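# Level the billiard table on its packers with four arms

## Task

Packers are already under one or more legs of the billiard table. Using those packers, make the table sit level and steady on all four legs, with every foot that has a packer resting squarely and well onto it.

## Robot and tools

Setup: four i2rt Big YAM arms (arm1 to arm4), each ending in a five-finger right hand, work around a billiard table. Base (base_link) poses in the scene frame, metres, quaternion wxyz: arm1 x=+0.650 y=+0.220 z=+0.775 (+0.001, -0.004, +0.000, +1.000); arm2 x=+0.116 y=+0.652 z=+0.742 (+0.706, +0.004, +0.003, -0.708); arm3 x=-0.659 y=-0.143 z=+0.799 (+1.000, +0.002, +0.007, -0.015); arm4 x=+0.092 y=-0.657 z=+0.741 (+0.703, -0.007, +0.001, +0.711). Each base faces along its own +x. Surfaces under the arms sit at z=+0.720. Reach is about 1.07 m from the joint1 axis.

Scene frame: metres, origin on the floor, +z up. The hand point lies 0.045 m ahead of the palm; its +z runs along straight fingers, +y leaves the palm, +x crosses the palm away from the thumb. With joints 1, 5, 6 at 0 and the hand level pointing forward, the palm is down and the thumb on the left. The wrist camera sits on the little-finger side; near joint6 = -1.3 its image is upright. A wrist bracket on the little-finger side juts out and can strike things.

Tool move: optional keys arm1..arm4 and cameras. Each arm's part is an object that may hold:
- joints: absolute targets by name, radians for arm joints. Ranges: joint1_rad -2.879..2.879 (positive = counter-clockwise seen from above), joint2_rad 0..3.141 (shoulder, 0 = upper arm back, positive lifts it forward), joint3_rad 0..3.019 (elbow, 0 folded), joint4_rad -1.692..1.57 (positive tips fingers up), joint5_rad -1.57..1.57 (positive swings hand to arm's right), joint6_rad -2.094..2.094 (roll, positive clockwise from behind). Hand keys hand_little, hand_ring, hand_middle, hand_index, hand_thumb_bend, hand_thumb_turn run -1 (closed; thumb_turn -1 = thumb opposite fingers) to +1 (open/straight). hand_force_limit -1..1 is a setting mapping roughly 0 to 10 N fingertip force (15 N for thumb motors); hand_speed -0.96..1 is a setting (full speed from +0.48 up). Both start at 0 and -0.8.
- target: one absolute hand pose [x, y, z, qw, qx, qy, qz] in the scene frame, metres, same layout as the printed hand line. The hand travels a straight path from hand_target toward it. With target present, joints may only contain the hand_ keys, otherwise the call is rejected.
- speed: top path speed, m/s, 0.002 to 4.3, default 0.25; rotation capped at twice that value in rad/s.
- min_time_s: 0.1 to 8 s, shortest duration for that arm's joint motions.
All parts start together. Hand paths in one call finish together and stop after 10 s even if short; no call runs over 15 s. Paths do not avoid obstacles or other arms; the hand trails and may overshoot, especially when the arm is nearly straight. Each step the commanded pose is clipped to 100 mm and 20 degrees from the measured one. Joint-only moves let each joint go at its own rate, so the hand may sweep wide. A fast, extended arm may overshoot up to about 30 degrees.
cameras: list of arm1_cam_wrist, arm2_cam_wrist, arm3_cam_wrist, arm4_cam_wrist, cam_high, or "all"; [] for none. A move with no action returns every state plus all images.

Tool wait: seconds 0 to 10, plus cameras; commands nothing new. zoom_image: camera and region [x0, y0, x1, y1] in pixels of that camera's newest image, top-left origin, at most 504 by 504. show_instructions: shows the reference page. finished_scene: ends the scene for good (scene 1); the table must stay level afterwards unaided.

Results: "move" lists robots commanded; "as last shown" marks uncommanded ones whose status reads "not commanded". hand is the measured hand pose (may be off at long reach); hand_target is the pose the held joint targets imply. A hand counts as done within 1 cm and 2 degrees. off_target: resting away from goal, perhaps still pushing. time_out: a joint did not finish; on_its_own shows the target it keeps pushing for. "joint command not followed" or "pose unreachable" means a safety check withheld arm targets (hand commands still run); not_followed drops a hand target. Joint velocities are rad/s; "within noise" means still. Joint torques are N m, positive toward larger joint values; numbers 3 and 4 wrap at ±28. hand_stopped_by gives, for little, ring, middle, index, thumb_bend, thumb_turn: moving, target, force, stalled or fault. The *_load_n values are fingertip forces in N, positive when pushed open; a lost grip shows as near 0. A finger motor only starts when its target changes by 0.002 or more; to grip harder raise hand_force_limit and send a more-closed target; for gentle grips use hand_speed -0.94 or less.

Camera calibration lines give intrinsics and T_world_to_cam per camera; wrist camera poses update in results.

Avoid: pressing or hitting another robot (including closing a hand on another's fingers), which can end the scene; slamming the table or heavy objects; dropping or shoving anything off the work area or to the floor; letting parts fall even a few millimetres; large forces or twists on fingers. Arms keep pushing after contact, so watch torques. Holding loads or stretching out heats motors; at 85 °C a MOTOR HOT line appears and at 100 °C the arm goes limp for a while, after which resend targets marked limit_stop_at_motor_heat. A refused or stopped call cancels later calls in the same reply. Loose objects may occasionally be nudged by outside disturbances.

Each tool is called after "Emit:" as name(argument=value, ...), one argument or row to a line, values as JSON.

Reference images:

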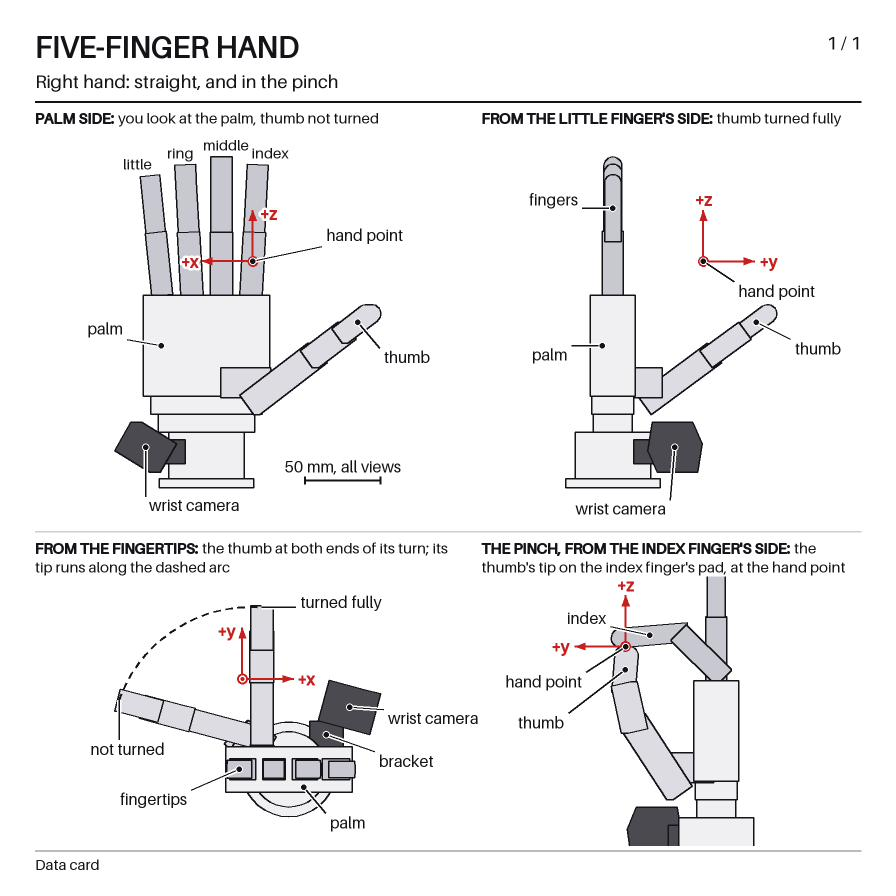

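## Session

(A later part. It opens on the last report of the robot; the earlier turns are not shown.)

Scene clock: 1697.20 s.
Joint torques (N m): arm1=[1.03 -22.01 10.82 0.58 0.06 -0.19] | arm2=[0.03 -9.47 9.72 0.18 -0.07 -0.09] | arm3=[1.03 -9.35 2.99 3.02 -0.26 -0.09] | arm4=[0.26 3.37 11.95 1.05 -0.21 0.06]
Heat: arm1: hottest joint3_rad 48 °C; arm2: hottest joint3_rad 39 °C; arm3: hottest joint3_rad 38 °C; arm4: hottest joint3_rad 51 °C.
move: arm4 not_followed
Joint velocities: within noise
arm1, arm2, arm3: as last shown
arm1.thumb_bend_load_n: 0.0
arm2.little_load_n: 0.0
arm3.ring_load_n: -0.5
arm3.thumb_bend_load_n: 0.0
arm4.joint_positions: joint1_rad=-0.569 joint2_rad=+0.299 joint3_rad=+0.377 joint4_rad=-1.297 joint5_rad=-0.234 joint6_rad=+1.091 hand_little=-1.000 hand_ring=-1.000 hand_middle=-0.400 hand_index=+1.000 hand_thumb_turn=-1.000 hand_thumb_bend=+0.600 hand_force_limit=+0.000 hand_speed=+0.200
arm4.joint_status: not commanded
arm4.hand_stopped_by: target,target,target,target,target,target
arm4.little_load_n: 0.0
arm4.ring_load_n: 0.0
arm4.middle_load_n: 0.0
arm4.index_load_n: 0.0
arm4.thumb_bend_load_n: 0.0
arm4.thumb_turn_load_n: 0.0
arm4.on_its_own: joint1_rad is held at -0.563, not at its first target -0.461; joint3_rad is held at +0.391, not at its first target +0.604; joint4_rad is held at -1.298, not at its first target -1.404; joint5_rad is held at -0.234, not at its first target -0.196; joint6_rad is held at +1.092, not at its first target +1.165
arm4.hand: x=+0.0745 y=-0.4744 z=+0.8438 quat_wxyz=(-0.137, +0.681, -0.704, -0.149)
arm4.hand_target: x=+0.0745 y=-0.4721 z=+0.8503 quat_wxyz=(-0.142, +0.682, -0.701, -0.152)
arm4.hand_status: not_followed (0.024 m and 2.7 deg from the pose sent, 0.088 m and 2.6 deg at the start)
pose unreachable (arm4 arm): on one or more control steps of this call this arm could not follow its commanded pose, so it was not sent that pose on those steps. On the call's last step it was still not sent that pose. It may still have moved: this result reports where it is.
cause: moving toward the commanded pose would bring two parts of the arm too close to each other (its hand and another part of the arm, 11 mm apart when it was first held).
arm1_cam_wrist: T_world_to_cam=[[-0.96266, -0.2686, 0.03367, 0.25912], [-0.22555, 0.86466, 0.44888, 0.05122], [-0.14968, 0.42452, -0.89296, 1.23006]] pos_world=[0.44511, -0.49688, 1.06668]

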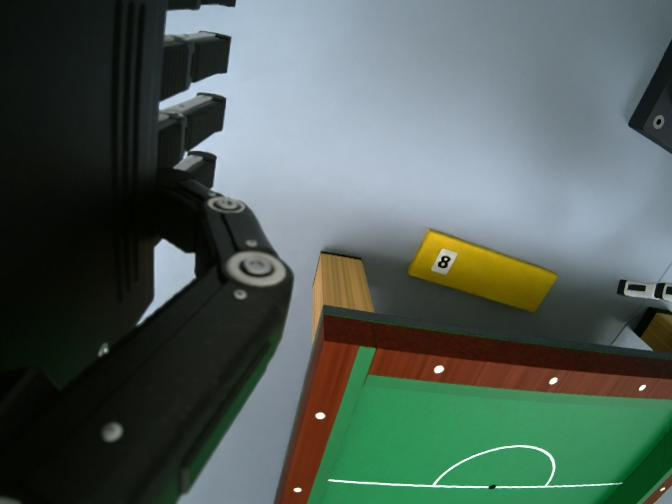

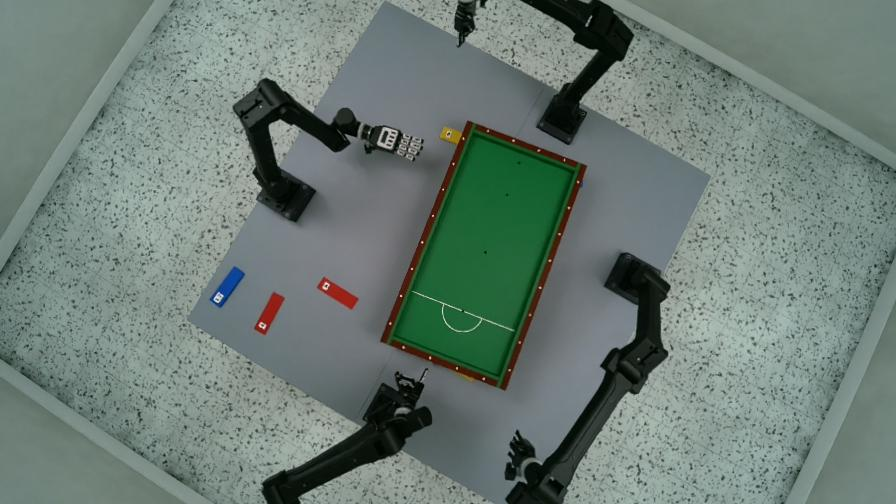

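Emit:
move(
  arm4={"target": [0.11, -0.47, 0.88, 0.0309, 0.7064, -0.6533, -0.2706], "speed": 0.2},
)

Emit:
move(
  arm4={"target": [0.11, -0.465, 0.825, 0.0309, 0.7064, -0.6533, -0.2706], "speed": 0.15},
  cameras=["arm1_cam_wrist", "cam_high"],
)

Emit:
zoom_image(
  camera="arm1_cam_wrist",
  region=[300, 200, 672, 400],
)

Scene clock: 1709.67 s.
Joint torques (N m): arm1=[1.08 -22.07 10.85 0.57 0.06 -0.2] | arm2=[-0.56 -9.05 9.42 0.23 -0.11 -0.17] | arm3=[0.21 -9.23 3.03 2.93 -0.24 -0.07] | arm4=[-1.67 -0.21 12.41 -0.28 -0.45 -0.08]
Heat: arm1: hottest joint3_rad 48 °C; arm2: hottest joint3_rad 39 °C; arm3: hottest joint3_rad 38 °C; arm4: hottest joint3_rad 53 °C.
move: arm4 off_target
Joint velocities: within noise
arm1, arm2, arm3: as last shown
arm3.ring_load_n: 0.0
arm4.joint_positions: joint1_rad=-0.981 joint2_rad=+0.915 joint3_rad=+0.522 joint4_rad=-1.422 joint5_rad=-0.527 joint6_rad=+0.467 hand_little=-1.000 hand_ring=-1.000 hand_middle=-0.400 hand_index=+1.000 hand_thumb_turn=-1.000 hand_thumb_bend=+0.600 hand_force_limit=+0.000 hand_speed=+0.200
arm4.joint_status: not commanded
arm4.hand_stopped_by: target,target,target,target,target,target
arm4.little_load_n: 0.0
arm4.ring_load_n: 0.0
arm4.middle_load_n: 0.5
arm4.index_load_n: 0.0
arm4.thumb_bend_load_n: 0.0
arm4.thumb_turn_load_n: 0.0
arm4.hand: x=+0.0975 y=-0.4762 z=+0.8671 quat_wxyz=(+0.051, +0.702, -0.656, -0.273)
arm4.hand_target: x=+0.1094 y=-0.4698 z=+0.8795 quat_wxyz=(+0.031, +0.706, -0.653, -0.270)
arm4.hand_status: off_target (0.019 m and 2.3 deg from the pose sent, 0.051 m and 24.7 deg at the start)
pictures: none

Scene clock: 1710.70 s.
Joint torques (N m): arm1=[1.03 -22.07 10.85 0.58 0.05 -0.19] | arm2=[-1.2 -9.82 9.63 0.1 -0.03 0.01] | arm3=[0.09 -9.52 3.08 2.99 -0.25 -0.05] | arm4=[0.73 -0.38 7.71 0.51 -0.45 0.11]
Heat: arm1: hottest joint3_rad 48 °C; arm2: hottest joint3_rad 39 °C; arm3: hottest joint3_rad 38 °C; arm4: hottest joint3_rad 52 °C.
move: arm4 done
Joint velocities: within noise
arm1, arm2: as last shown
arm3.joint_positions: joint1_rad=+1.227 joint2_rad=+1.922 joint3_rad=+0.526 joint4_rad=+1.395 joint5_rad=+0.991 joint6_rad=-0.019 hand_little=+1.000 hand_ring=+1.000 hand_middle=+1.000 hand_index=+0.985 hand_thumb_turn=-1.000 hand_thumb_bend=-0.900 hand_force_limit=+0.000 hand_speed=+0.200
arm3.joint_status: not commanded
arm3.hand_stopped_by: target,target,target,target,target,target
arm3.little_load_n: 0.0
arm3.ring_load_n: 0.0
arm3.middle_load_n: 0.0
arm3.index_load_n: -0.5
arm3.thumb_bend_load_n: 0.0
arm3.thumb_turn_load_n: 0.0
arm3.hand: x=-0.3436 y=+0.2574 z=+0.8216 quat_wxyz=(-0.542, +0.555, -0.445, +0.447)
arm3.hand_target: x=-0.3400 y=+0.2598 z=+0.8249 quat_wxyz=(-0.548, +0.548, -0.447, +0.447)
arm3.hand_status: not commanded
arm4.joint_positions: joint1_rad=-0.981 joint2_rad=+1.016 joint3_rad=+0.468 joint4_rad=-1.220 joint5_rad=-0.532 joint6_rad=+0.468 hand_little=-1.000 hand_ring=-1.000 hand_middle=-0.400 hand_index=+1.000 hand_thumb_turn=-1.000 hand_thumb_bend=+0.600 hand_force_limit=+0.000 hand_speed=+0.200
arm4.joint_status: not commanded
arm4.hand_stopped_by: target,target,target,target,target,target
arm4.little_load_n: 0.0
arm4.ring_load_n: 0.0
arm4.middle_load_n: 0.0
arm4.index_load_n: 0.0
arm4.thumb_bend_load_n: 0.0
arm4.thumb_turn_load_n: 0.0
arm4.hand: x=+0.1123 y=-0.4658 z=+0.8271 quat_wxyz=(+0.028, +0.707, -0.653, -0.270)
arm4.hand_target: x=+0.1100 y=-0.4651 z=+0.8250 quat_wxyz=(+0.031, +0.706, -0.653, -0.271)
arm4.hand_status: done (0.003 m and 0.4 deg from the pose sent, 0.045 m and 2.3 deg at the start)
arm1_cam_wrist: T_world_to_cam=[[-0.96266, -0.2686, 0.03367, 0.25912], [-0.22555, 0.86466, 0.44888, 0.05122], [-0.14968, 0.42452, -0.89296, 1.23006]] pos_world=[0.44511, -0.49688, 1.06668]

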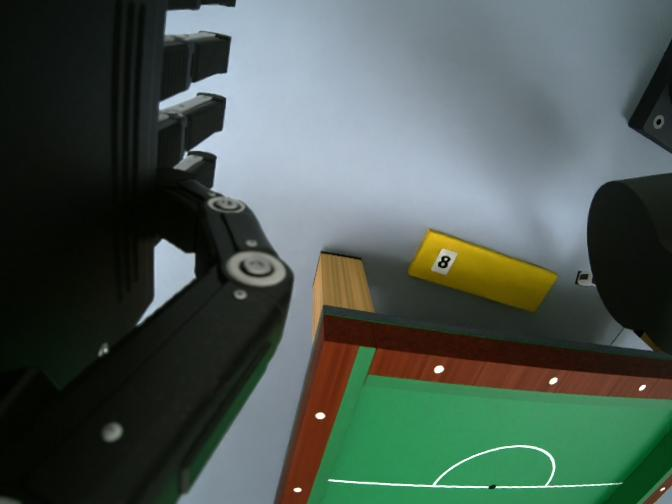

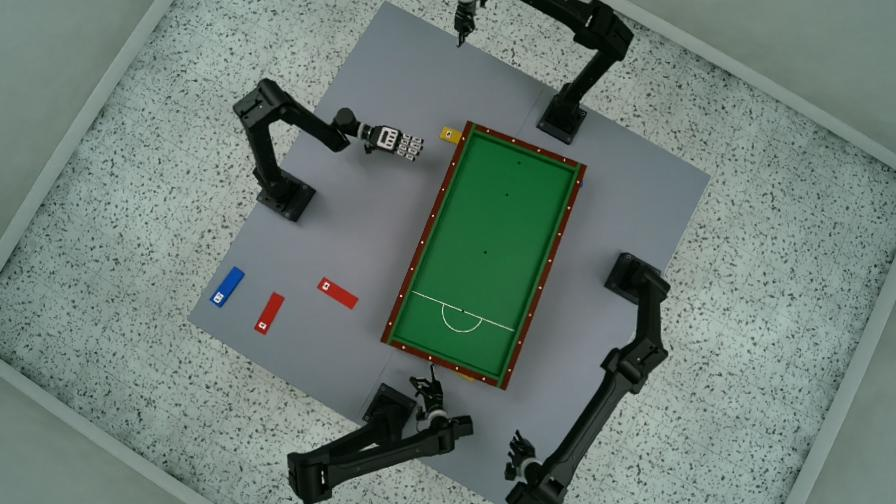

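Scaled by 1.355 from the camera's image (finer frame: 960x720).

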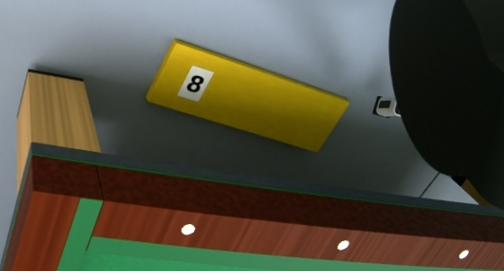

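Emit:
move(
  arm4={"target": [0.115, -0.445, 0.806, 0.0309, 0.7064, -0.6533, -0.2706], "speed": 0.1},
)

Emit:
move(
  arm4={"target": [0.115, -0.425, 0.801, 0.0309, 0.7064, -0.6533, -0.2706], "speed": 0.1},
  cameras=["arm1_cam_wrist", "cam_high"],
)

Emit:
zoom_image(
  camera="arm1_cam_wrist",
  region=[400, 200, 672, 400],
)

Scene clock: 1716.60 s.
Joint torques (N m): arm1=[1.03 -22.07 10.85 0.57 0.06 -0.19] | arm2=[-0.15 -9.05 9.63 -0.02 -0.11 -0.05] | arm3=[-0.15 -9.17 3.04 3.06 -0.25 -0.06] | arm4=[0.73 -1.9 7.09 0.43 -0.48 0.16]
Heat: arm1: hottest joint3_rad 48 °C; arm2: hottest joint3_rad 39 °C; arm3: hottest joint3_rad 38 °C; arm4: hottest joint3_rad 52 °C.
move: arm4 done
Joint velocities: within noise
arm1, arm3: as last shown
arm2.joint_positions: joint1_rad=-1.496 joint2_rad=+1.468 joint3_rad=+1.628 joint4_rad=-1.689 joint5_rad=-0.012 joint6_rad=+0.090 hand_little=+1.000 hand_ring=+1.000 hand_middle=+1.000 hand_index=+1.000 hand_thumb_turn=-1.000 hand_thumb_bend=-0.900 hand_force_limit=+0.000 hand_speed=+0.200
arm2.joint_status: not commanded
arm2.hand_stopped_by: target,target,fault,target,target,target
arm2.little_load_n: 0.0
arm2.ring_load_n: 0.0
arm2.middle_load_n: 0.0
arm2.index_load_n: 0.0
arm2.thumb_bend_load_n: -0.5
arm2.thumb_turn_load_n: 0.0
arm2.hand: x=-0.2618 y=+0.5832 z=+1.0463 quat_wxyz=(+0.013, -0.713, -0.701, +0.016)
arm2.hand_target: x=-0.2654 y=+0.5830 z=+1.0495 quat_wxyz=(+0.011, -0.710, -0.704, +0.016)
arm2.hand_status: not commanded
arm3.index_load_n: 0.0
arm3.thumb_bend_load_n: 0.5
arm4.joint_positions: joint1_rad=-0.917 joint2_rad=+1.105 joint3_rad=+0.468 joint4_rad=-1.086 joint5_rad=-0.544 joint6_rad=+0.541 hand_little=-1.000 hand_ring=-1.000 hand_middle=-0.400 hand_index=+1.000 hand_thumb_turn=-1.000 hand_thumb_bend=+0.600 hand_force_limit=+0.000 hand_speed=+0.200
arm4.joint_status: not commanded
arm4.hand_stopped_by: target,target,target,target,target,target
arm4.little_load_n: 0.5
arm4.ring_load_n: 0.0
arm4.middle_load_n: 0.0
arm4.index_load_n: 0.0
arm4.thumb_bend_load_n: -0.5
arm4.thumb_turn_load_n: 0.0
arm4.hand: x=+0.1190 y=-0.4451 z=+0.8090 quat_wxyz=(+0.024, +0.708, -0.652, -0.270)
arm4.hand_target: x=+0.1150 y=-0.4452 z=+0.8061 quat_wxyz=(+0.031, +0.706, -0.653, -0.271)
arm4.hand_status: done (0.005 m and 0.8 deg from the pose sent, 0.030 m and 0.4 deg at the start)
pictures: none

Scene clock: 1717.70 s.
Joint torques (N m): arm1=[1.08 -22.07 10.85 0.57 0.06 -0.19] | arm2=[-0.62 -8.76 9.8 -0.06 -0.09 -0.1] | arm3=[0.44 -9.47 3 3.06 -0.21 -0.08] | arm4=[0.5 -1.49 8.32 0.72 -0.39 0.12]
Heat: arm1: hottest joint3_rad 48 °C; arm2: hottest joint3_rad 39 °C; arm3: hottest joint3_rad 38 °C; arm4: hottest joint3_rad 52 °C.
move: arm4 done
Joint velocities: within noise
arm1, arm2, arm3: as last shown
arm2.middle_load_n: -0.5
arm2.thumb_bend_load_n: 0.0
arm3.thumb_bend_load_n: 0.0
arm4.joint_positions: joint1_rad=-0.844 joint2_rad=+1.147 joint3_rad=+0.468 joint4_rad=-1.016 joint5_rad=-0.556 joint6_rad=+0.623 hand_little=-1.000 hand_ring=-1.000 hand_middle=-0.400 hand_index=+1.000 hand_thumb_turn=-1.000 hand_thumb_bend=+0.600 hand_force_limit=+0.000 hand_speed=+0.200
arm4.joint_status: not commanded
arm4.hand_stopped_by: target,target,target,target,target,target
arm4.little_load_n: 0.0
arm4.ring_load_n: 0.0
arm4.middle_load_n: 0.0
arm4.index_load_n: -0.5
arm4.thumb_bend_load_n: 0.0
arm4.thumb_turn_load_n: 0.0
arm4.hand: x=+0.1133 y=-0.4297 z=+0.8011 quat_wxyz=(+0.032, +0.706, -0.653, -0.272)
arm4.hand_target: x=+0.1150 y=-0.4251 z=+0.8011 quat_wxyz=(+0.031, +0.706, -0.653, -0.271)
arm4.hand_status: done (0.005 m and 0.2 deg from the pose sent, 0.022 m and 0.8 deg at the start)
arm1_cam_wrist: T_world_to_cam=[[-0.96266, -0.2686, 0.03367, 0.25912], [-0.22555, 0.86466, 0.44888, 0.05122], [-0.14968, 0.42452, -0.89296, 1.23006]] pos_world=[0.44511, -0.49688, 1.06668]

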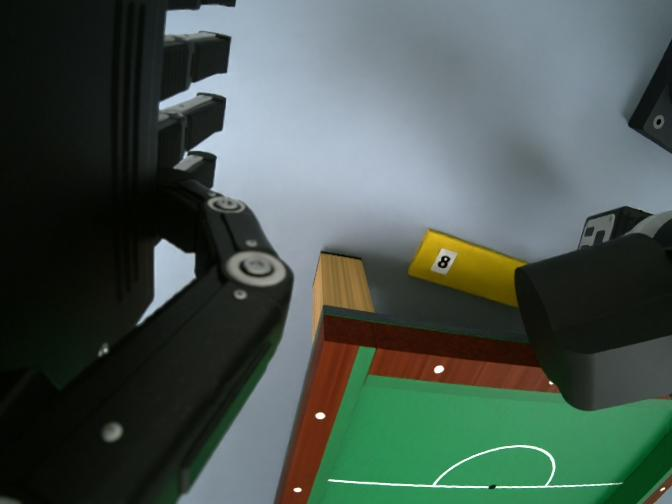

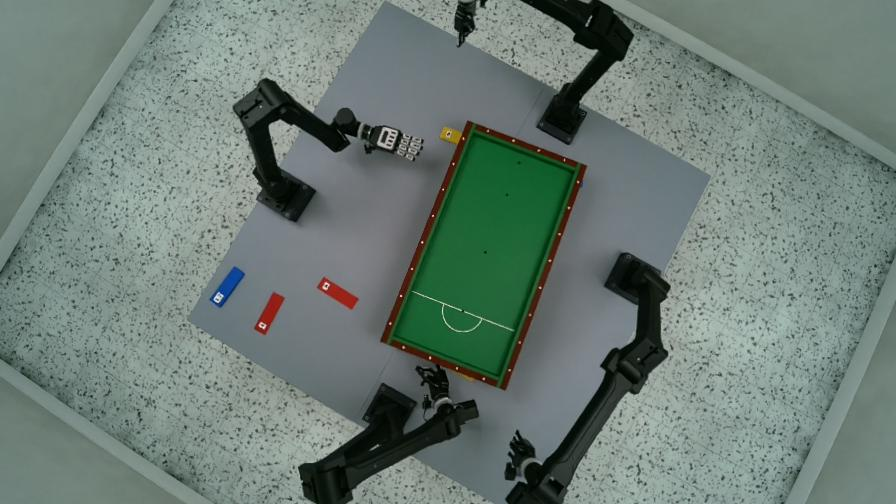

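Scaled by 1.853 from the camera's image (finer frame: 960x720).

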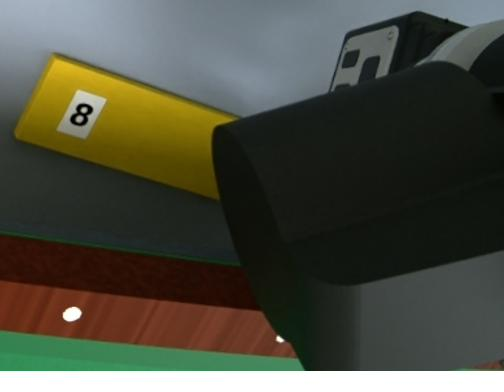

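Emit:
move(
  arm4={"target": [0.15, -0.423, 0.801, 0.0309, 0.7064, -0.6533, -0.2706], "speed": 0.08},
  cameras=["arm1_cam_wrist"],
)

Emit:
zoom_image(
  camera="arm1_cam_wrist",
  region=[300, 200, 572, 400],
)

Scene clock: 1721.73 s.
Joint torques (N m): arm1=[1.08 -22.07 10.85 0.57 0.06 -0.19] | arm2=[-0.44 -9.41 9.84 0.31 -0.08 -0.02] | arm3=[0.38 -8.7 3 2.88 -0.25 -0.1] | arm4=[-2.49 -2.2 10.39 0.23 -0.09 -0.09]
Heat: arm1: hottest joint3_rad 48 °C; arm2: hottest joint3_rad 39 °C; arm3: hottest joint3_rad 38 °C; arm4: hottest joint3_rad 51 °C.
move: arm4 off_target
Joint velocities: within noise
arm1.joint_positions: joint1_rad=+1.353 joint2_rad=+2.281 joint3_rad=+2.511 joint4_rad=-1.700 joint5_rad=+0.025 joint6_rad=-1.809 hand_little=+1.000 hand_ring=+1.000 hand_middle=+1.000 hand_index=+1.000 hand_thumb_turn=-1.000 hand_thumb_bend=-0.900 hand_force_limit=+0.000 hand_speed=+0.200
arm1.joint_status: not commanded
arm1.hand_stopped_by: target,target,target,target,target,target
arm1.little_load_n: 0.0
arm1.ring_load_n: 0.0
arm1.middle_load_n: 0.0
arm1.index_load_n: 0.0
arm1.thumb_bend_load_n: 0.0
arm1.thumb_turn_load_n: 0.0
arm1.hand: x=+0.4266 y=-0.4514 z=+0.9667 quat_wxyz=(-0.046, -0.713, +0.700, -0.018)
arm1.hand_target: x=+0.4206 y=-0.4577 z=+0.9995 quat_wxyz=(-0.076, -0.713, +0.696, -0.036)
arm1.hand_status: not commanded
arm2, arm3: as last shown
arm2.middle_load_n: 0.0
arm4.joint_positions: joint1_rad=-0.909 joint2_rad=+1.247 joint3_rad=+0.514 joint4_rad=-1.029 joint5_rad=-0.552 joint6_rad=+0.545 hand_little=-1.000 hand_ring=-1.000 hand_middle=-0.400 hand_index=+1.000 hand_thumb_turn=-1.000 hand_thumb_bend=+0.600 hand_force_limit=+0.000 hand_speed=+0.200
arm4.joint_status: not commanded
arm4.hand_stopped_by: target,target,target,target,target,target
arm4.little_load_n: 0.0
arm4.ring_load_n: 0.0
arm4.middle_load_n: 0.0
arm4.index_load_n: -1.5
arm4.thumb_bend_load_n: 0.0
arm4.thumb_turn_load_n: 0.0
arm4.hand: x=+0.1343 y=-0.4300 z=+0.7963 quat_wxyz=(+0.044, +0.704, -0.653, -0.276)
arm4.hand_target: x=+0.1498 y=-0.4231 z=+0.8011 quat_wxyz=(+0.031, +0.706, -0.653, -0.270)
arm4.hand_status: off_target (0.018 m and 1.7 deg from the pose sent, 0.037 m and 0.2 deg at the start)
arm1_cam_wrist: T_world_to_cam=[[-0.96266, -0.2686, 0.03367, 0.25912], [-0.22555, 0.86466, 0.44888, 0.05122], [-0.14968, 0.42452, -0.89296, 1.23006]] pos_world=[0.44511, -0.49688, 1.06668]

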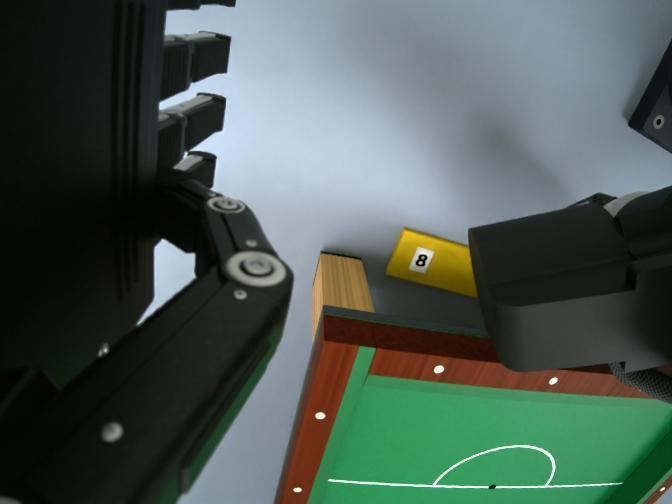

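Scaled by 1.853 from the camera's image (finer frame: 960x720).

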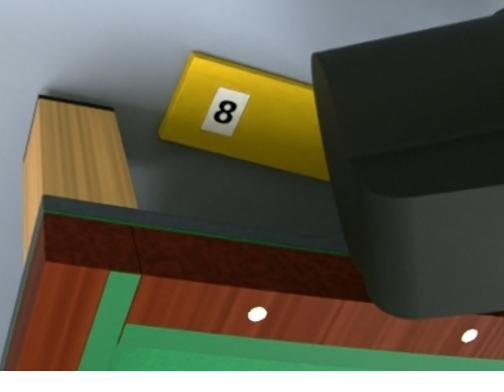

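Emit:
move(
  arm4={"target": [0.178, -0.417, 0.803, 0.0309, 0.7064, -0.6533, -0.2706], "speed": 0.08},
  cameras=["arm1_cam_wrist"],
)

Emit:
zoom_image(
  camera="arm1_cam_wrist",
  region=[300, 200, 572, 400],
)

Scene clock: 1729.03 s.
Joint torques (N m): arm1=[1.03 -22.07 10.84 0.57 0.06 -0.19] | arm2=[-0.15 -9.76 9.73 0.1 -0.09 -0.04] | arm3=[0.03 -9.47 3.07 3.03 -0.24 -0.06] | arm4=[-1.08 -3.49 10.15 -0.13 -0.3 -0.11]
Heat: arm1: hottest joint3_rad 48 °C; arm2: hottest joint3_rad 39 °C; arm3: hottest joint3_rad 38 °C; arm4: hottest joint3_rad 51 °C.
move: arm4 off_target
Joint velocities: within noise
arm1, arm2, arm3: as last shown
arm1.middle_load_n: 0.5
arm3.thumb_bend_load_n: 0.5
arm4.joint_positions: joint1_rad=-0.956 joint2_rad=+1.324 joint3_rad=+0.586 joint4_rad=-1.048 joint5_rad=-0.537 joint6_rad=+0.494 hand_little=-1.000 hand_ring=-1.000 hand_middle=-0.400 hand_index=+1.000 hand_thumb_turn=-1.000 hand_thumb_bend=+0.600 hand_force_limit=+0.000 hand_speed=+0.200
arm4.joint_status: not commanded
arm4.hand_stopped_by: target,target,target,target,target,target
arm4.little_load_n: 0.0
arm4.ring_load_n: 0.0
arm4.middle_load_n: 0.0
arm4.index_load_n: -0.5
arm4.thumb_bend_load_n: 0.0
arm4.thumb_turn_load_n: 0.0
arm4.hand: x=+0.1634 y=-0.4234 z=+0.7977 quat_wxyz=(+0.043, +0.704, -0.655, -0.273)
arm4.hand_target: x=+0.1776 y=-0.4172 z=+0.8030 quat_wxyz=(+0.031, +0.706, -0.653, -0.270)
arm4.hand_status: off_target (0.017 m and 1.5 deg from the pose sent, 0.046 m and 1.7 deg at the start)
arm1_cam_wrist: T_world_to_cam=[[-0.96266, -0.2686, 0.03367, 0.25912], [-0.22555, 0.86466, 0.44888, 0.05122], [-0.14968, 0.42452, -0.89296, 1.23006]] pos_world=[0.44511, -0.49688, 1.06668]

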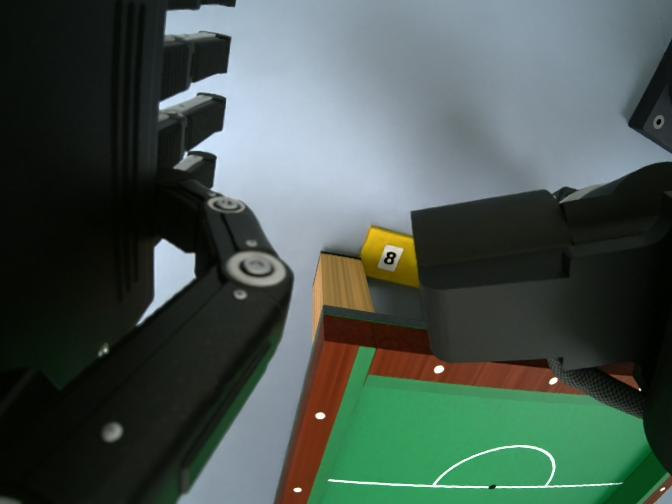

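Scaled by 1.853 from the camera's image (finer frame: 960x720).

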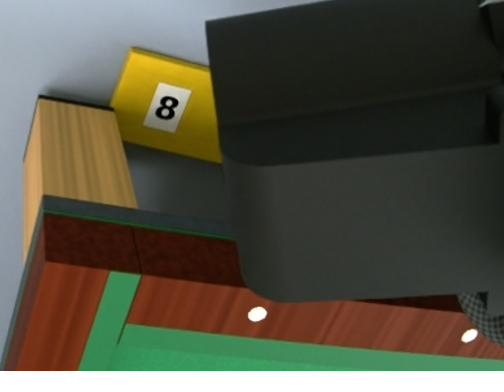

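Emit:
move(
  arm4={"target": [0.203, -0.414, 0.803, 0.0309, 0.7064, -0.6533, -0.2706], "speed": 0.06},
  cameras=["arm1_cam_wrist"],
)

Emit:
zoom_image(
  camera="arm1_cam_wrist",
  region=[300, 200, 440, 320],
)

Scene clock: 1733.90 s.
Joint torques (N m): arm1=[1.03 -22.07 10.85 0.58 0.05 -0.19] | arm2=[-0.09 -9.11 9.81 0.14 -0.11 -0.07] | arm3=[0.67 -9.05 3.22 2.93 -0.23 -0.12] | arm4=[-3.55 -4.19 11.54 0.32 0.02 -0.03]
Heat: arm1: hottest joint3_rad 48 °C; arm2: hottest joint3_rad 39 °C; arm3: hottest joint3_rad 38 °C; arm4: hottest joint3_rad 51 °C.
move: arm4 off_target
Joint velocities: within noise
arm1, arm2, arm3: as last shown
arm1.middle_load_n: 0.0
arm3.index_load_n: -0.5
arm3.thumb_bend_load_n: 0.0
arm4.joint_positions: joint1_rad=-0.987 joint2_rad=+1.385 joint3_rad=+0.628 joint4_rad=-1.086 joint5_rad=-0.536 joint6_rad=+0.440 hand_little=-1.000 hand_ring=-1.000 hand_middle=-0.400 hand_index=+1.000 hand_thumb_turn=-1.000 hand_thumb_bend=+0.600 hand_force_limit=+0.000 hand_speed=+0.200
arm4.joint_status: not commanded
arm4.hand_stopped_by: target,target,target,target,target,target
arm4.little_load_n: 0.0
arm4.ring_load_n: 0.0
arm4.middle_load_n: 0.0
arm4.index_load_n: -4.0
arm4.thumb_bend_load_n: 0.0
arm4.thumb_turn_load_n: 0.0
arm4.hand: x=+0.1750 y=-0.4251 z=+0.7979 quat_wxyz=(+0.058, +0.704, -0.650, -0.281)
arm4.hand_target: x=+0.2022 y=-0.4147 z=+0.8037 quat_wxyz=(+0.031, +0.706, -0.654, -0.270)
arm4.hand_status: off_target (0.030 m and 3.3 deg from the pose sent, 0.041 m and 1.4 deg at the start)
arm1_cam_wrist: T_world_to_cam=[[-0.96266, -0.2686, 0.03367, 0.25912], [-0.22555, 0.86466, 0.44888, 0.05122], [-0.14968, 0.42452, -0.89296, 1.23006]] pos_world=[0.44511, -0.49688, 1.06668]

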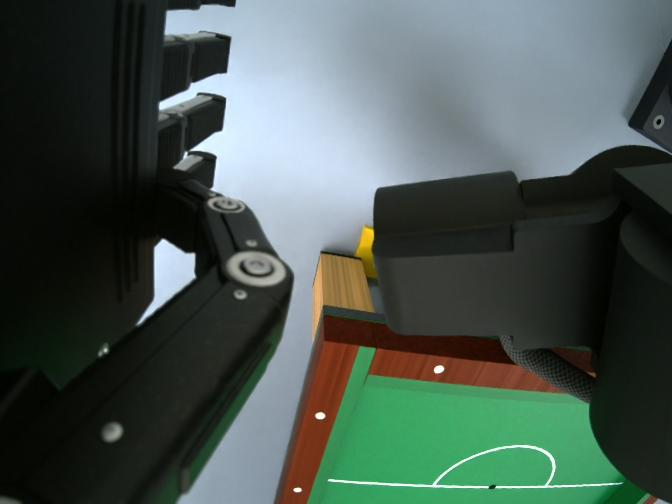

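Scaled by 3.600 from the camera's image (finer frame: 960x720).

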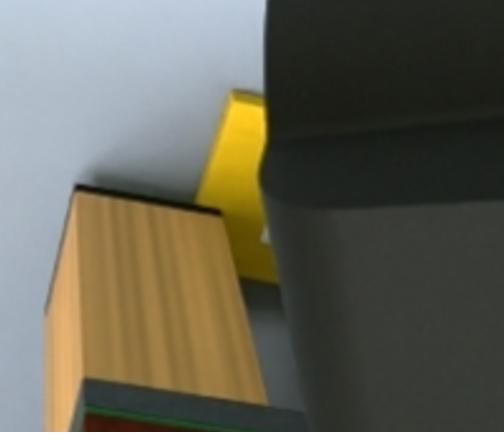

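Emit:
move(
  arm4={"target": [0.218, -0.414, 0.803, 0.0309, 0.7064, -0.6533, -0.2706], "speed": 0.06},
  cameras=["arm1_cam_wrist", "arm3_cam_wrist"],
)

Emit:
zoom_image(
  camera="arm1_cam_wrist",
  region=[300, 200, 440, 320],
)

Emit:
zoom_image(
  camera="arm3_cam_wrist",
  region=[340, 200, 480, 380],
)

Scene clock: 1740.40 s.
Joint torques (N m): arm1=[1.03 -22.07 10.84 0.58 0.05 -0.19] | arm2=[0.26 -9.64 9.68 0.27 -0.07 -0.02] | arm3=[-0.26 -9 3 3.11 -0.22 -0.06] | arm4=[-2.84 -4.25 12.42 0.59 0.11 0.01]
Heat: arm1: hottest joint3_rad 48 °C; arm2: hottest joint3_rad 39 °C; arm3: hottest joint3_rad 38 °C; arm4: hottest joint3_rad 50 °C.
move: arm4 off_target
Joint velocities: within noise
arm1, arm2, arm3: as last shown
arm3.index_load_n: 0.0
arm4.joint_positions: joint1_rad=-1.009 joint2_rad=+1.419 joint3_rad=+0.652 joint4_rad=-1.111 joint5_rad=-0.533 joint6_rad=+0.405 hand_little=-1.000 hand_ring=-1.000 hand_middle=-0.400 hand_index=+0.999 hand_thumb_turn=-1.000 hand_thumb_bend=+0.600 hand_force_limit=+0.000 hand_speed=+0.200
arm4.joint_status: not commanded
arm4.hand_stopped_by: target,target,target,target,target,target
arm4.little_load_n: 0.0
arm4.ring_load_n: 0.0
arm4.middle_load_n: 0.0
arm4.index_load_n: -6.0
arm4.thumb_bend_load_n: 0.0
arm4.thumb_turn_load_n: 0.0
arm4.hand: x=+0.1826 y=-0.4275 z=+0.7984 quat_wxyz=(+0.066, +0.704, -0.648, -0.285)
arm4.hand_target: x=+0.2168 y=-0.4151 z=+0.8043 quat_wxyz=(+0.031, +0.706, -0.654, -0.270)
arm4.hand_status: off_target (0.038 m and 4.4 deg from the pose sent, 0.045 m and 3.3 deg at the start)
arm1_cam_wrist: T_world_to_cam=[[-0.96266, -0.2686, 0.03367, 0.25912], [-0.22555, 0.86466, 0.44888, 0.05122], [-0.14968, 0.42452, -0.89296, 1.23006]] pos_world=[0.44511, -0.49688, 1.06668]
arm3_cam_wrist: T_world_to_cam=[[0.09184, -0.24279, -0.96572, 0.8925], [-0.68337, 0.69003, -0.23847, -0.21937], [0.72427, 0.68185, -0.10255, 0.272]] pos_world=[-0.42888, 0.1826, 0.83749]

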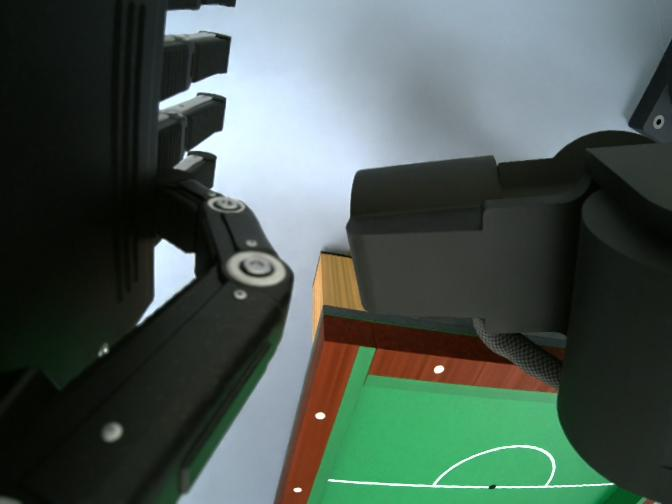

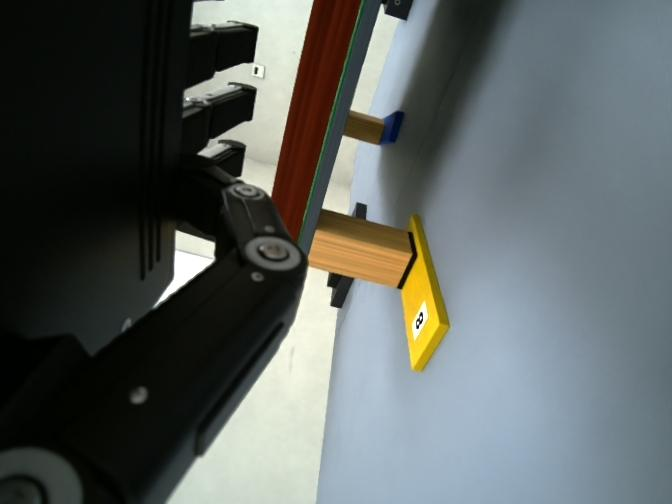

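Scaled by 3.600 from the camera's image (finer frame: 960x720).

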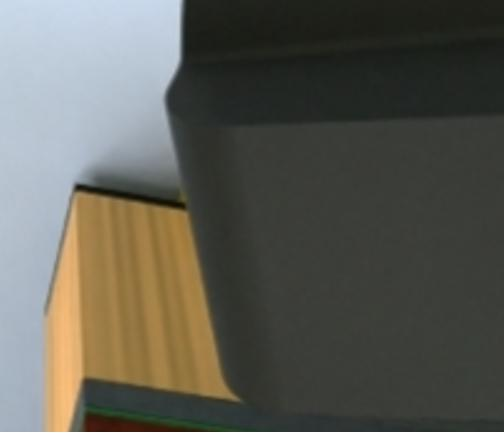

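Scaled by 2.800 from the camera's image (finer frame: 960x720).

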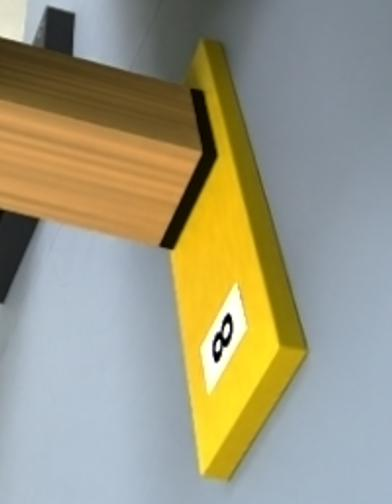

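Emit:
move(
  arm3={"target": [-0.36, 0.26, 0.96, 0.548, -0.548, 0.4469, -0.4469], "speed": 0.3, "joints": {"hand_thumb_bend": 0.6}},
)

Emit:
move(
  arm3={"target": [-0.20, 0.42, 1.03, 0, -0.766, 0.6428, 0], "speed": 0.4, "joints": {"hand_middle": -0.7, "hand_ring": -0.7, "hand_little": -0.7, "hand_index": -0.7}},
  cameras=["cam_high", "arm3_cam_wrist", "arm2_cam_wrist"],
)

Scene clock: 1751.57 s.
Joint torques (N m): arm1=[1.08 -22.07 10.85 0.58 0.05 -0.19] | arm2=[-1.03 -9.88 9.59 -0.06 -0.11 -0.1] | arm3=[1.38 -6.18 8.17 1.54 -0.13 0.05] | arm4=[-2.73 -4.54 12.25 0.64 0.08 0.02]
Heat: arm1: hottest joint3_rad 48 °C; arm2: hottest joint3_rad 39 °C; arm3: hottest joint3_rad 38 °C; arm4: hottest joint3_rad 52 °C.
move: arm3 off_target
Joint velocities: within noise
arm1, arm2, arm4: as last shown
arm2.thumb_bend_load_n: -0.5
arm3.joint_positions: joint1_rad=+1.274 joint2_rad=+1.417 joint3_rad=+0.521 joint4_rad=+0.921 joint5_rad=+1.046 joint6_rad=-0.039 hand_little=+1.000 hand_ring=+1.000 hand_middle=+1.000 hand_index=+0.985 hand_thumb_turn=-1.000 hand_thumb_bend=+0.600 hand_force_limit=+0.000 hand_speed=+0.200
arm3.joint_status: all done
arm3.hand_stopped_by: target,target,target,target,target,target
arm3.little_load_n: 0.0
arm3.ring_load_n: -0.5
arm3.middle_load_n: 0.0
arm3.index_load_n: 0.0
arm3.thumb_bend_load_n: 0.0
arm3.thumb_turn_load_n: 0.0
arm3.hand: x=-0.3604 y=+0.2494 z=+0.9566 quat_wxyz=(-0.544, +0.549, -0.445, +0.451)
arm3.hand_target: x=-0.3603 y=+0.2598 z=+0.9600 quat_wxyz=(-0.548, +0.548, -0.447, +0.447)
arm3.hand_status: off_target (0.011 m and 0.7 deg from the pose sent, 0.139 m and 1.0 deg at the start)
arm4.hand: x=+0.1826 y=-0.4275 z=+0.7984 quat_wxyz=(+0.066, +0.704, -0.647, -0.285)
pictures: none

Scene clock: 1754.30 s.
Joint torques (N m): arm1=[1.03 -22.07 10.85 0.57 0.05 -0.19] | arm2=[-0.67 -9.23 9.39 0.27 -0.11 -0.13] | arm3=[0.5 -18.73 11.37 0.58 -0.32 0.13] | arm4=[-3.37 -4.31 12.23 0.57 0.18 0.07]
Heat: arm1: hottest joint3_rad 48 °C; arm2: hottest joint3_rad 39 °C; arm3: hottest joint3_rad 39 °C; arm4: hottest joint3_rad 52 °C.
move: arm3 off_target
Joint velocities: within noise
arm1, arm2, arm4: as last shown
arm2.thumb_bend_load_n: 0.0
arm3.joint_positions: joint1_rad=+0.836 joint2_rad=+2.305 joint3_rad=+2.657 joint4_rad=-1.694 joint5_rad=-0.006 joint6_rad=+0.653 hand_little=-0.700 hand_ring=-0.700 hand_middle=-0.700 hand_index=-0.700 hand_thumb_turn=-1.000 hand_thumb_bend=+0.600 hand_force_limit=+0.000 hand_speed=+0.200
arm3.joint_status: all done
arm3.hand_stopped_by: target,target,target,target,target,target
arm3.little_load_n: 0.0
arm3.ring_load_n: 0.5
arm3.middle_load_n: 0.0
arm3.index_load_n: 0.0
arm3.thumb_bend_load_n: 0.0
arm3.thumb_turn_load_n: 0.0
arm3.hand: x=-0.2040 y=+0.4162 z=+1.0249 quat_wxyz=(-0.111, +0.754, -0.647, -0.003)
arm3.hand_target: x=-0.2007 y=+0.4193 z=+1.0295 quat_wxyz=(-0.117, +0.749, -0.653, -0.004)
arm3.hand_status: off_target (0.008 m and 12.8 deg from the pose sent, 0.245 m and 90.0 deg at the start; a joint's target at an end of its range on 26 of 82 steps)
pictures: arm2_cam_wrist, arm3_cam_wrist, cam_high
arm2_cam_wrist: T_world_to_cam=[[0.97426, 0.22498, 0.01441, 0.10644], [0.18258, -0.8249, 0.53498, -0.03431], [0.13225, -0.51858, -0.84474, 1.33841]] pos_world=[-0.27444, 0.64183, 1.14743]
arm3_cam_wrist: T_world_to_cam=[[-0.89919, -0.36202, -0.24576, 0.22408], [-0.43484, 0.67684, 0.59398, -0.98191], [-0.04869, 0.64097, -0.76602, 0.62272]] pos_world=[-0.19515, 0.34657, 1.11532]

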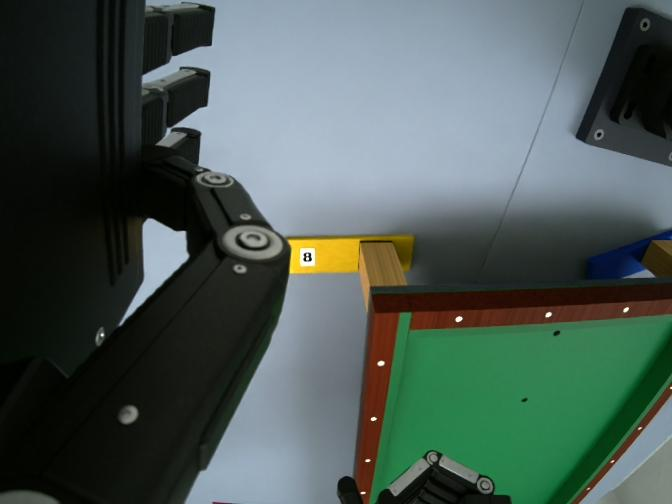

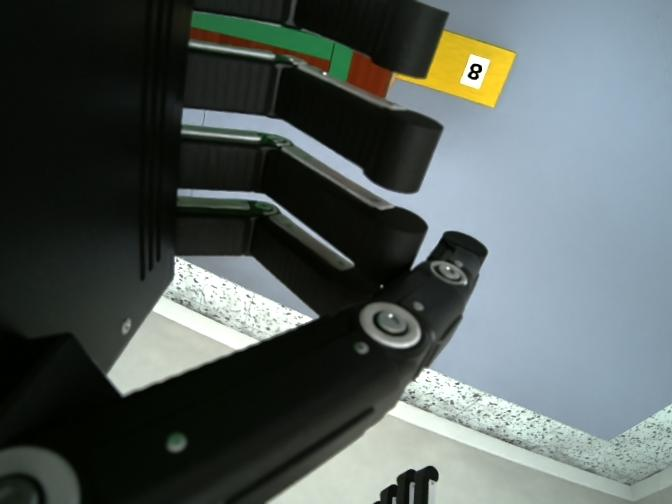

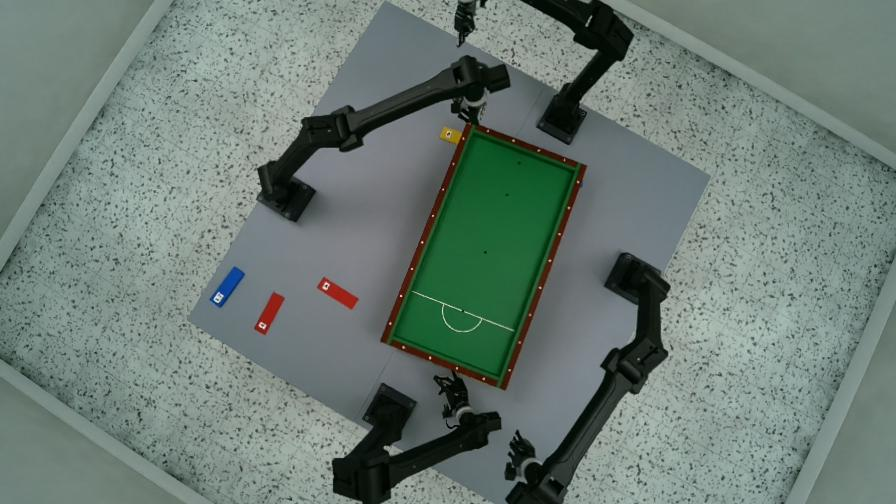

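Emit:
move(
  arm3={"target": [-0.195, 0.408, 0.92, 0, -0.766, 0.6428, 0], "speed": 0.2},
  cameras=["arm3_cam_wrist", "arm2_cam_wrist"],
)

Scene clock: 1760.53 s.
Joint torques (N m): arm1=[1.08 -22.12 10.84 0.57 0.05 -0.19] | arm2=[-0.79 -8.29 9.72 0.1 -0.15 -0.03] | arm3=[0.21 -20.37 8.03 0.27 -0.11 -0.12] | arm4=[-3.14 -3.9 12.42 0.69 0.12 0.04]
Heat: arm1: hottest joint3_rad 48 °C; arm2: hottest joint3_rad 39 °C; arm3: hottest joint3_rad 39 °C; arm4: hottest joint3_rad 53 °C.
move: arm3 off_target
Joint velocities: within noise
arm1, arm4: as last shown
arm2.joint_positions: joint1_rad=-1.496 joint2_rad=+1.468 joint3_rad=+1.628 joint4_rad=-1.689 joint5_rad=-0.012 joint6_rad=+0.090 hand_little=+1.000 hand_ring=+1.000 hand_middle=+1.000 hand_index=+1.000 hand_thumb_turn=-1.000 hand_thumb_bend=-0.900 hand_force_limit=+0.000 hand_speed=+0.200
arm2.joint_status: not commanded
arm2.hand_stopped_by: target,target,fault,target,target,target
arm2.little_load_n: 0.0
arm2.ring_load_n: 0.0
arm2.middle_load_n: 0.0
arm2.index_load_n: 0.0
arm2.thumb_bend_load_n: 0.0
arm2.thumb_turn_load_n: 0.0
arm2.hand: x=-0.2618 y=+0.5832 z=+1.0463 quat_wxyz=(+0.013, -0.713, -0.701, +0.016)
arm2.hand_target: x=-0.2654 y=+0.5830 z=+1.0495 quat_wxyz=(+0.011, -0.710, -0.704, +0.016)
arm2.hand_status: not commanded
arm3.joint_positions: joint1_rad=+0.831 joint2_rad=+2.439 joint3_rad=+2.645 joint4_rad=-1.695 joint5_rad=+0.004 joint6_rad=+0.640 hand_little=-0.700 hand_ring=-0.700 hand_middle=-0.700 hand_index=-0.700 hand_thumb_turn=-1.000 hand_thumb_bend=+0.600 hand_force_limit=+0.000 hand_speed=+0.200
arm3.joint_status: not commanded
arm3.hand_stopped_by: target,target,target,target,target,target
arm3.little_load_n: 0.0
arm3.ring_load_n: 0.5
arm3.middle_load_n: 0.0
arm3.index_load_n: 0.0
arm3.thumb_bend_load_n: 0.0
arm3.thumb_turn_load_n: 0.0
arm3.hand: x=-0.1982 y=+0.4155 z=+0.9262 quat_wxyz=(-0.038, +0.761, -0.648, -0.002)
arm3.hand_target: x=-0.1955 y=+0.4076 z=+0.9198 quat_wxyz=(-0.027, +0.763, -0.646, -0.001)
arm3.hand_status: off_target (0.010 m and 4.4 deg from the pose sent, 0.105 m and 12.8 deg at the start; a joint's target at an end of its range on 34 of 36 steps)
pictures: arm2_cam_wrist, arm3_cam_wrist
arm2_cam_wrist: T_world_to_cam=[[0.97426, 0.22498, 0.01441, 0.10644], [0.18258, -0.8249, 0.53498, -0.03431], [0.13225, -0.51858, -0.84474, 1.33841]] pos_world=[-0.27444, 0.64183, 1.14743]
arm3_cam_wrist: T_world_to_cam=[[-0.91296, -0.39042, -0.11865, 0.09616], [-0.38746, 0.73825, 0.55214, -0.89782], [-0.12797, 0.55006, -0.82526, 0.62478]] pos_world=[-0.18013, 0.35669, 1.02274]

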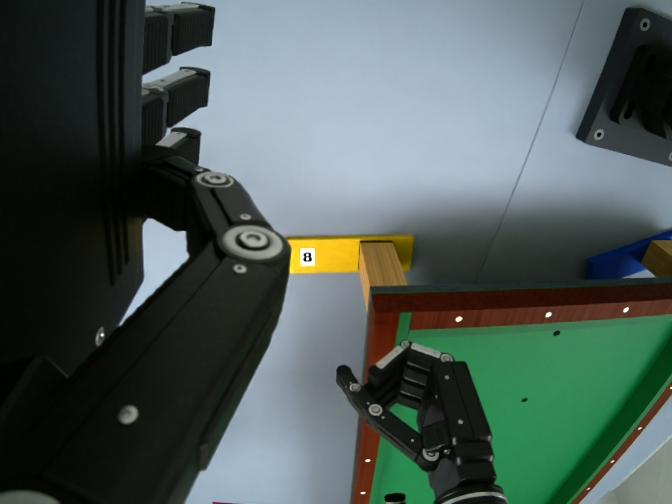

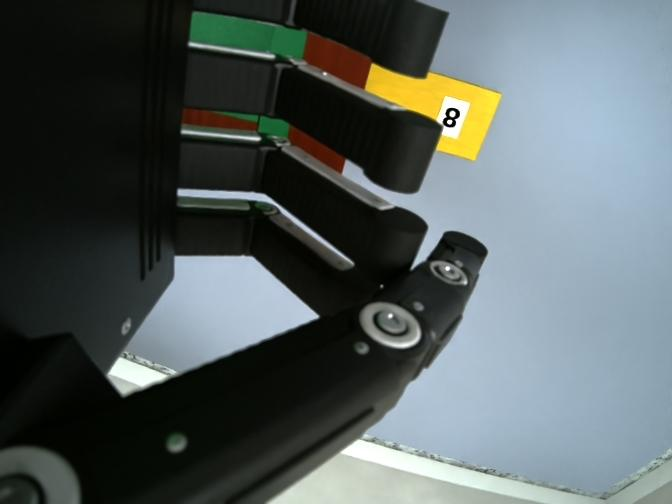

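Emit:
move(
  arm3={"target": [-0.195, 0.405, 0.895, 0, -0.766, 0.6428, 0], "speed": 0.1},
  cameras=["arm3_cam_wrist", "arm2_cam_wrist"],
)

Emit:
zoom_image(
  camera="arm2_cam_wrist",
  region=[320, 220, 520, 420],
)

Scene clock: 1763.30 s.
Joint torques (N m): arm1=[1.14 -22.07 10.85 0.57 0.06 -0.19] | arm2=[-0.67 -10.11 9.61 -0.08 -0.11 -0.11] | arm3=[0.26 -18.78 7.46 0.29 -0.14 -0.16] | arm4=[-3.49 -4.07 12.3 0.81 0.1 -0.02]
Heat: arm1: hottest joint3_rad 48 °C; arm2: hottest joint3_rad 39 °C; arm3: hottest joint3_rad 39 °C; arm4: hottest joint3_rad 53 °C.
move: arm3 off_target
Joint velocities: within noise
arm1, arm2, arm4: as last shown
arm1.middle_load_n: -0.5
arm2.index_load_n: -0.5
arm3.joint_positions: joint1_rad=+0.830 joint2_rad=+2.450 joint3_rad=+2.645 joint4_rad=-1.695 joint5_rad=+0.007 joint6_rad=+0.632 hand_little=-0.700 hand_ring=-0.700 hand_middle=-0.700 hand_index=-0.700 hand_thumb_turn=-1.000 hand_thumb_bend=+0.600 hand_force_limit=+0.000 hand_speed=+0.200
arm3.joint_status: not commanded
arm3.hand_stopped_by: target,target,target,target,target,target
arm3.little_load_n: 0.0
arm3.ring_load_n: 0.0
arm3.middle_load_n: 0.0
arm3.index_load_n: 0.0
arm3.thumb_bend_load_n: -0.5
arm3.thumb_turn_load_n: 0.0
arm3.hand: x=-0.1976 y=+0.4143 z=+0.9183 quat_wxyz=(-0.032, +0.764, -0.645, +0.000)
arm3.hand_target: x=-0.1956 y=+0.4047 z=+0.8953 quat_wxyz=(-0.008, +0.765, -0.644, +0.000)
arm3.hand_status: off_target (0.025 m and 3.7 deg from the pose sent, 0.033 m and 4.4 deg at the start; a joint's target at an end of its range on 32 of 32 steps)
pictures: arm2_cam_wrist, arm3_cam_wrist
arm2_cam_wrist: T_world_to_cam=[[0.97426, 0.22498, 0.01441, 0.10644], [0.18258, -0.8249, 0.53498, -0.03431], [0.13225, -0.51858, -0.84474, 1.33841]] pos_world=[-0.27444, 0.64183, 1.14743]
arm3_cam_wrist: T_world_to_cam=[[-0.91073, -0.39812, -0.10988, 0.09082], [-0.38993, 0.74118, 0.54645, -0.88876], [-0.13611, 0.54051, -0.83026, 0.62592]] pos_world=[-0.17865, 0.35657, 1.01531]

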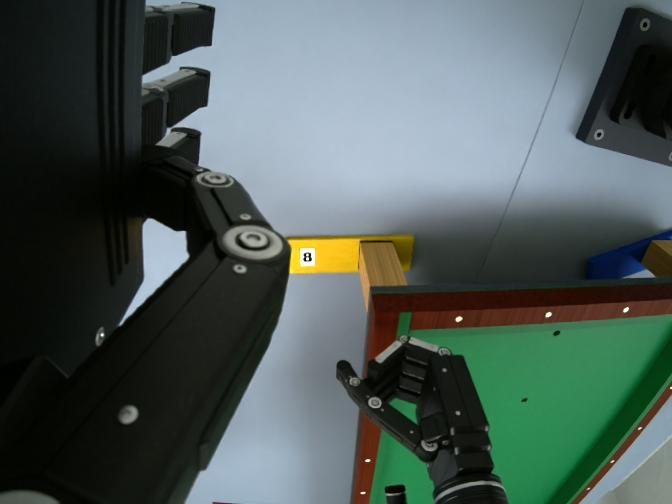

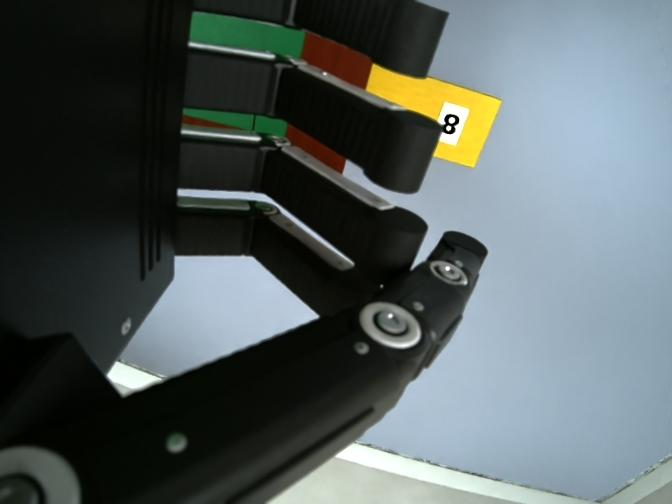

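Scaled by 2.520 from the camera's image (finer frame: 960x720).

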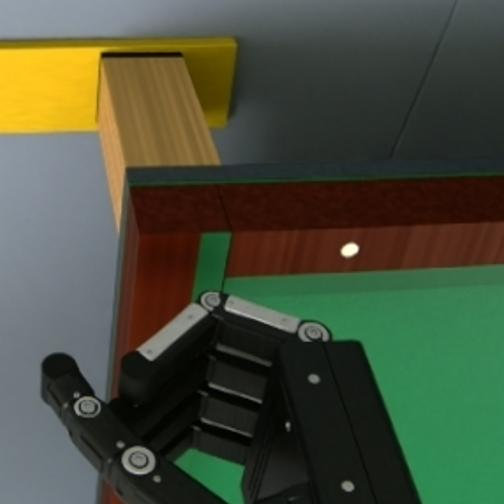

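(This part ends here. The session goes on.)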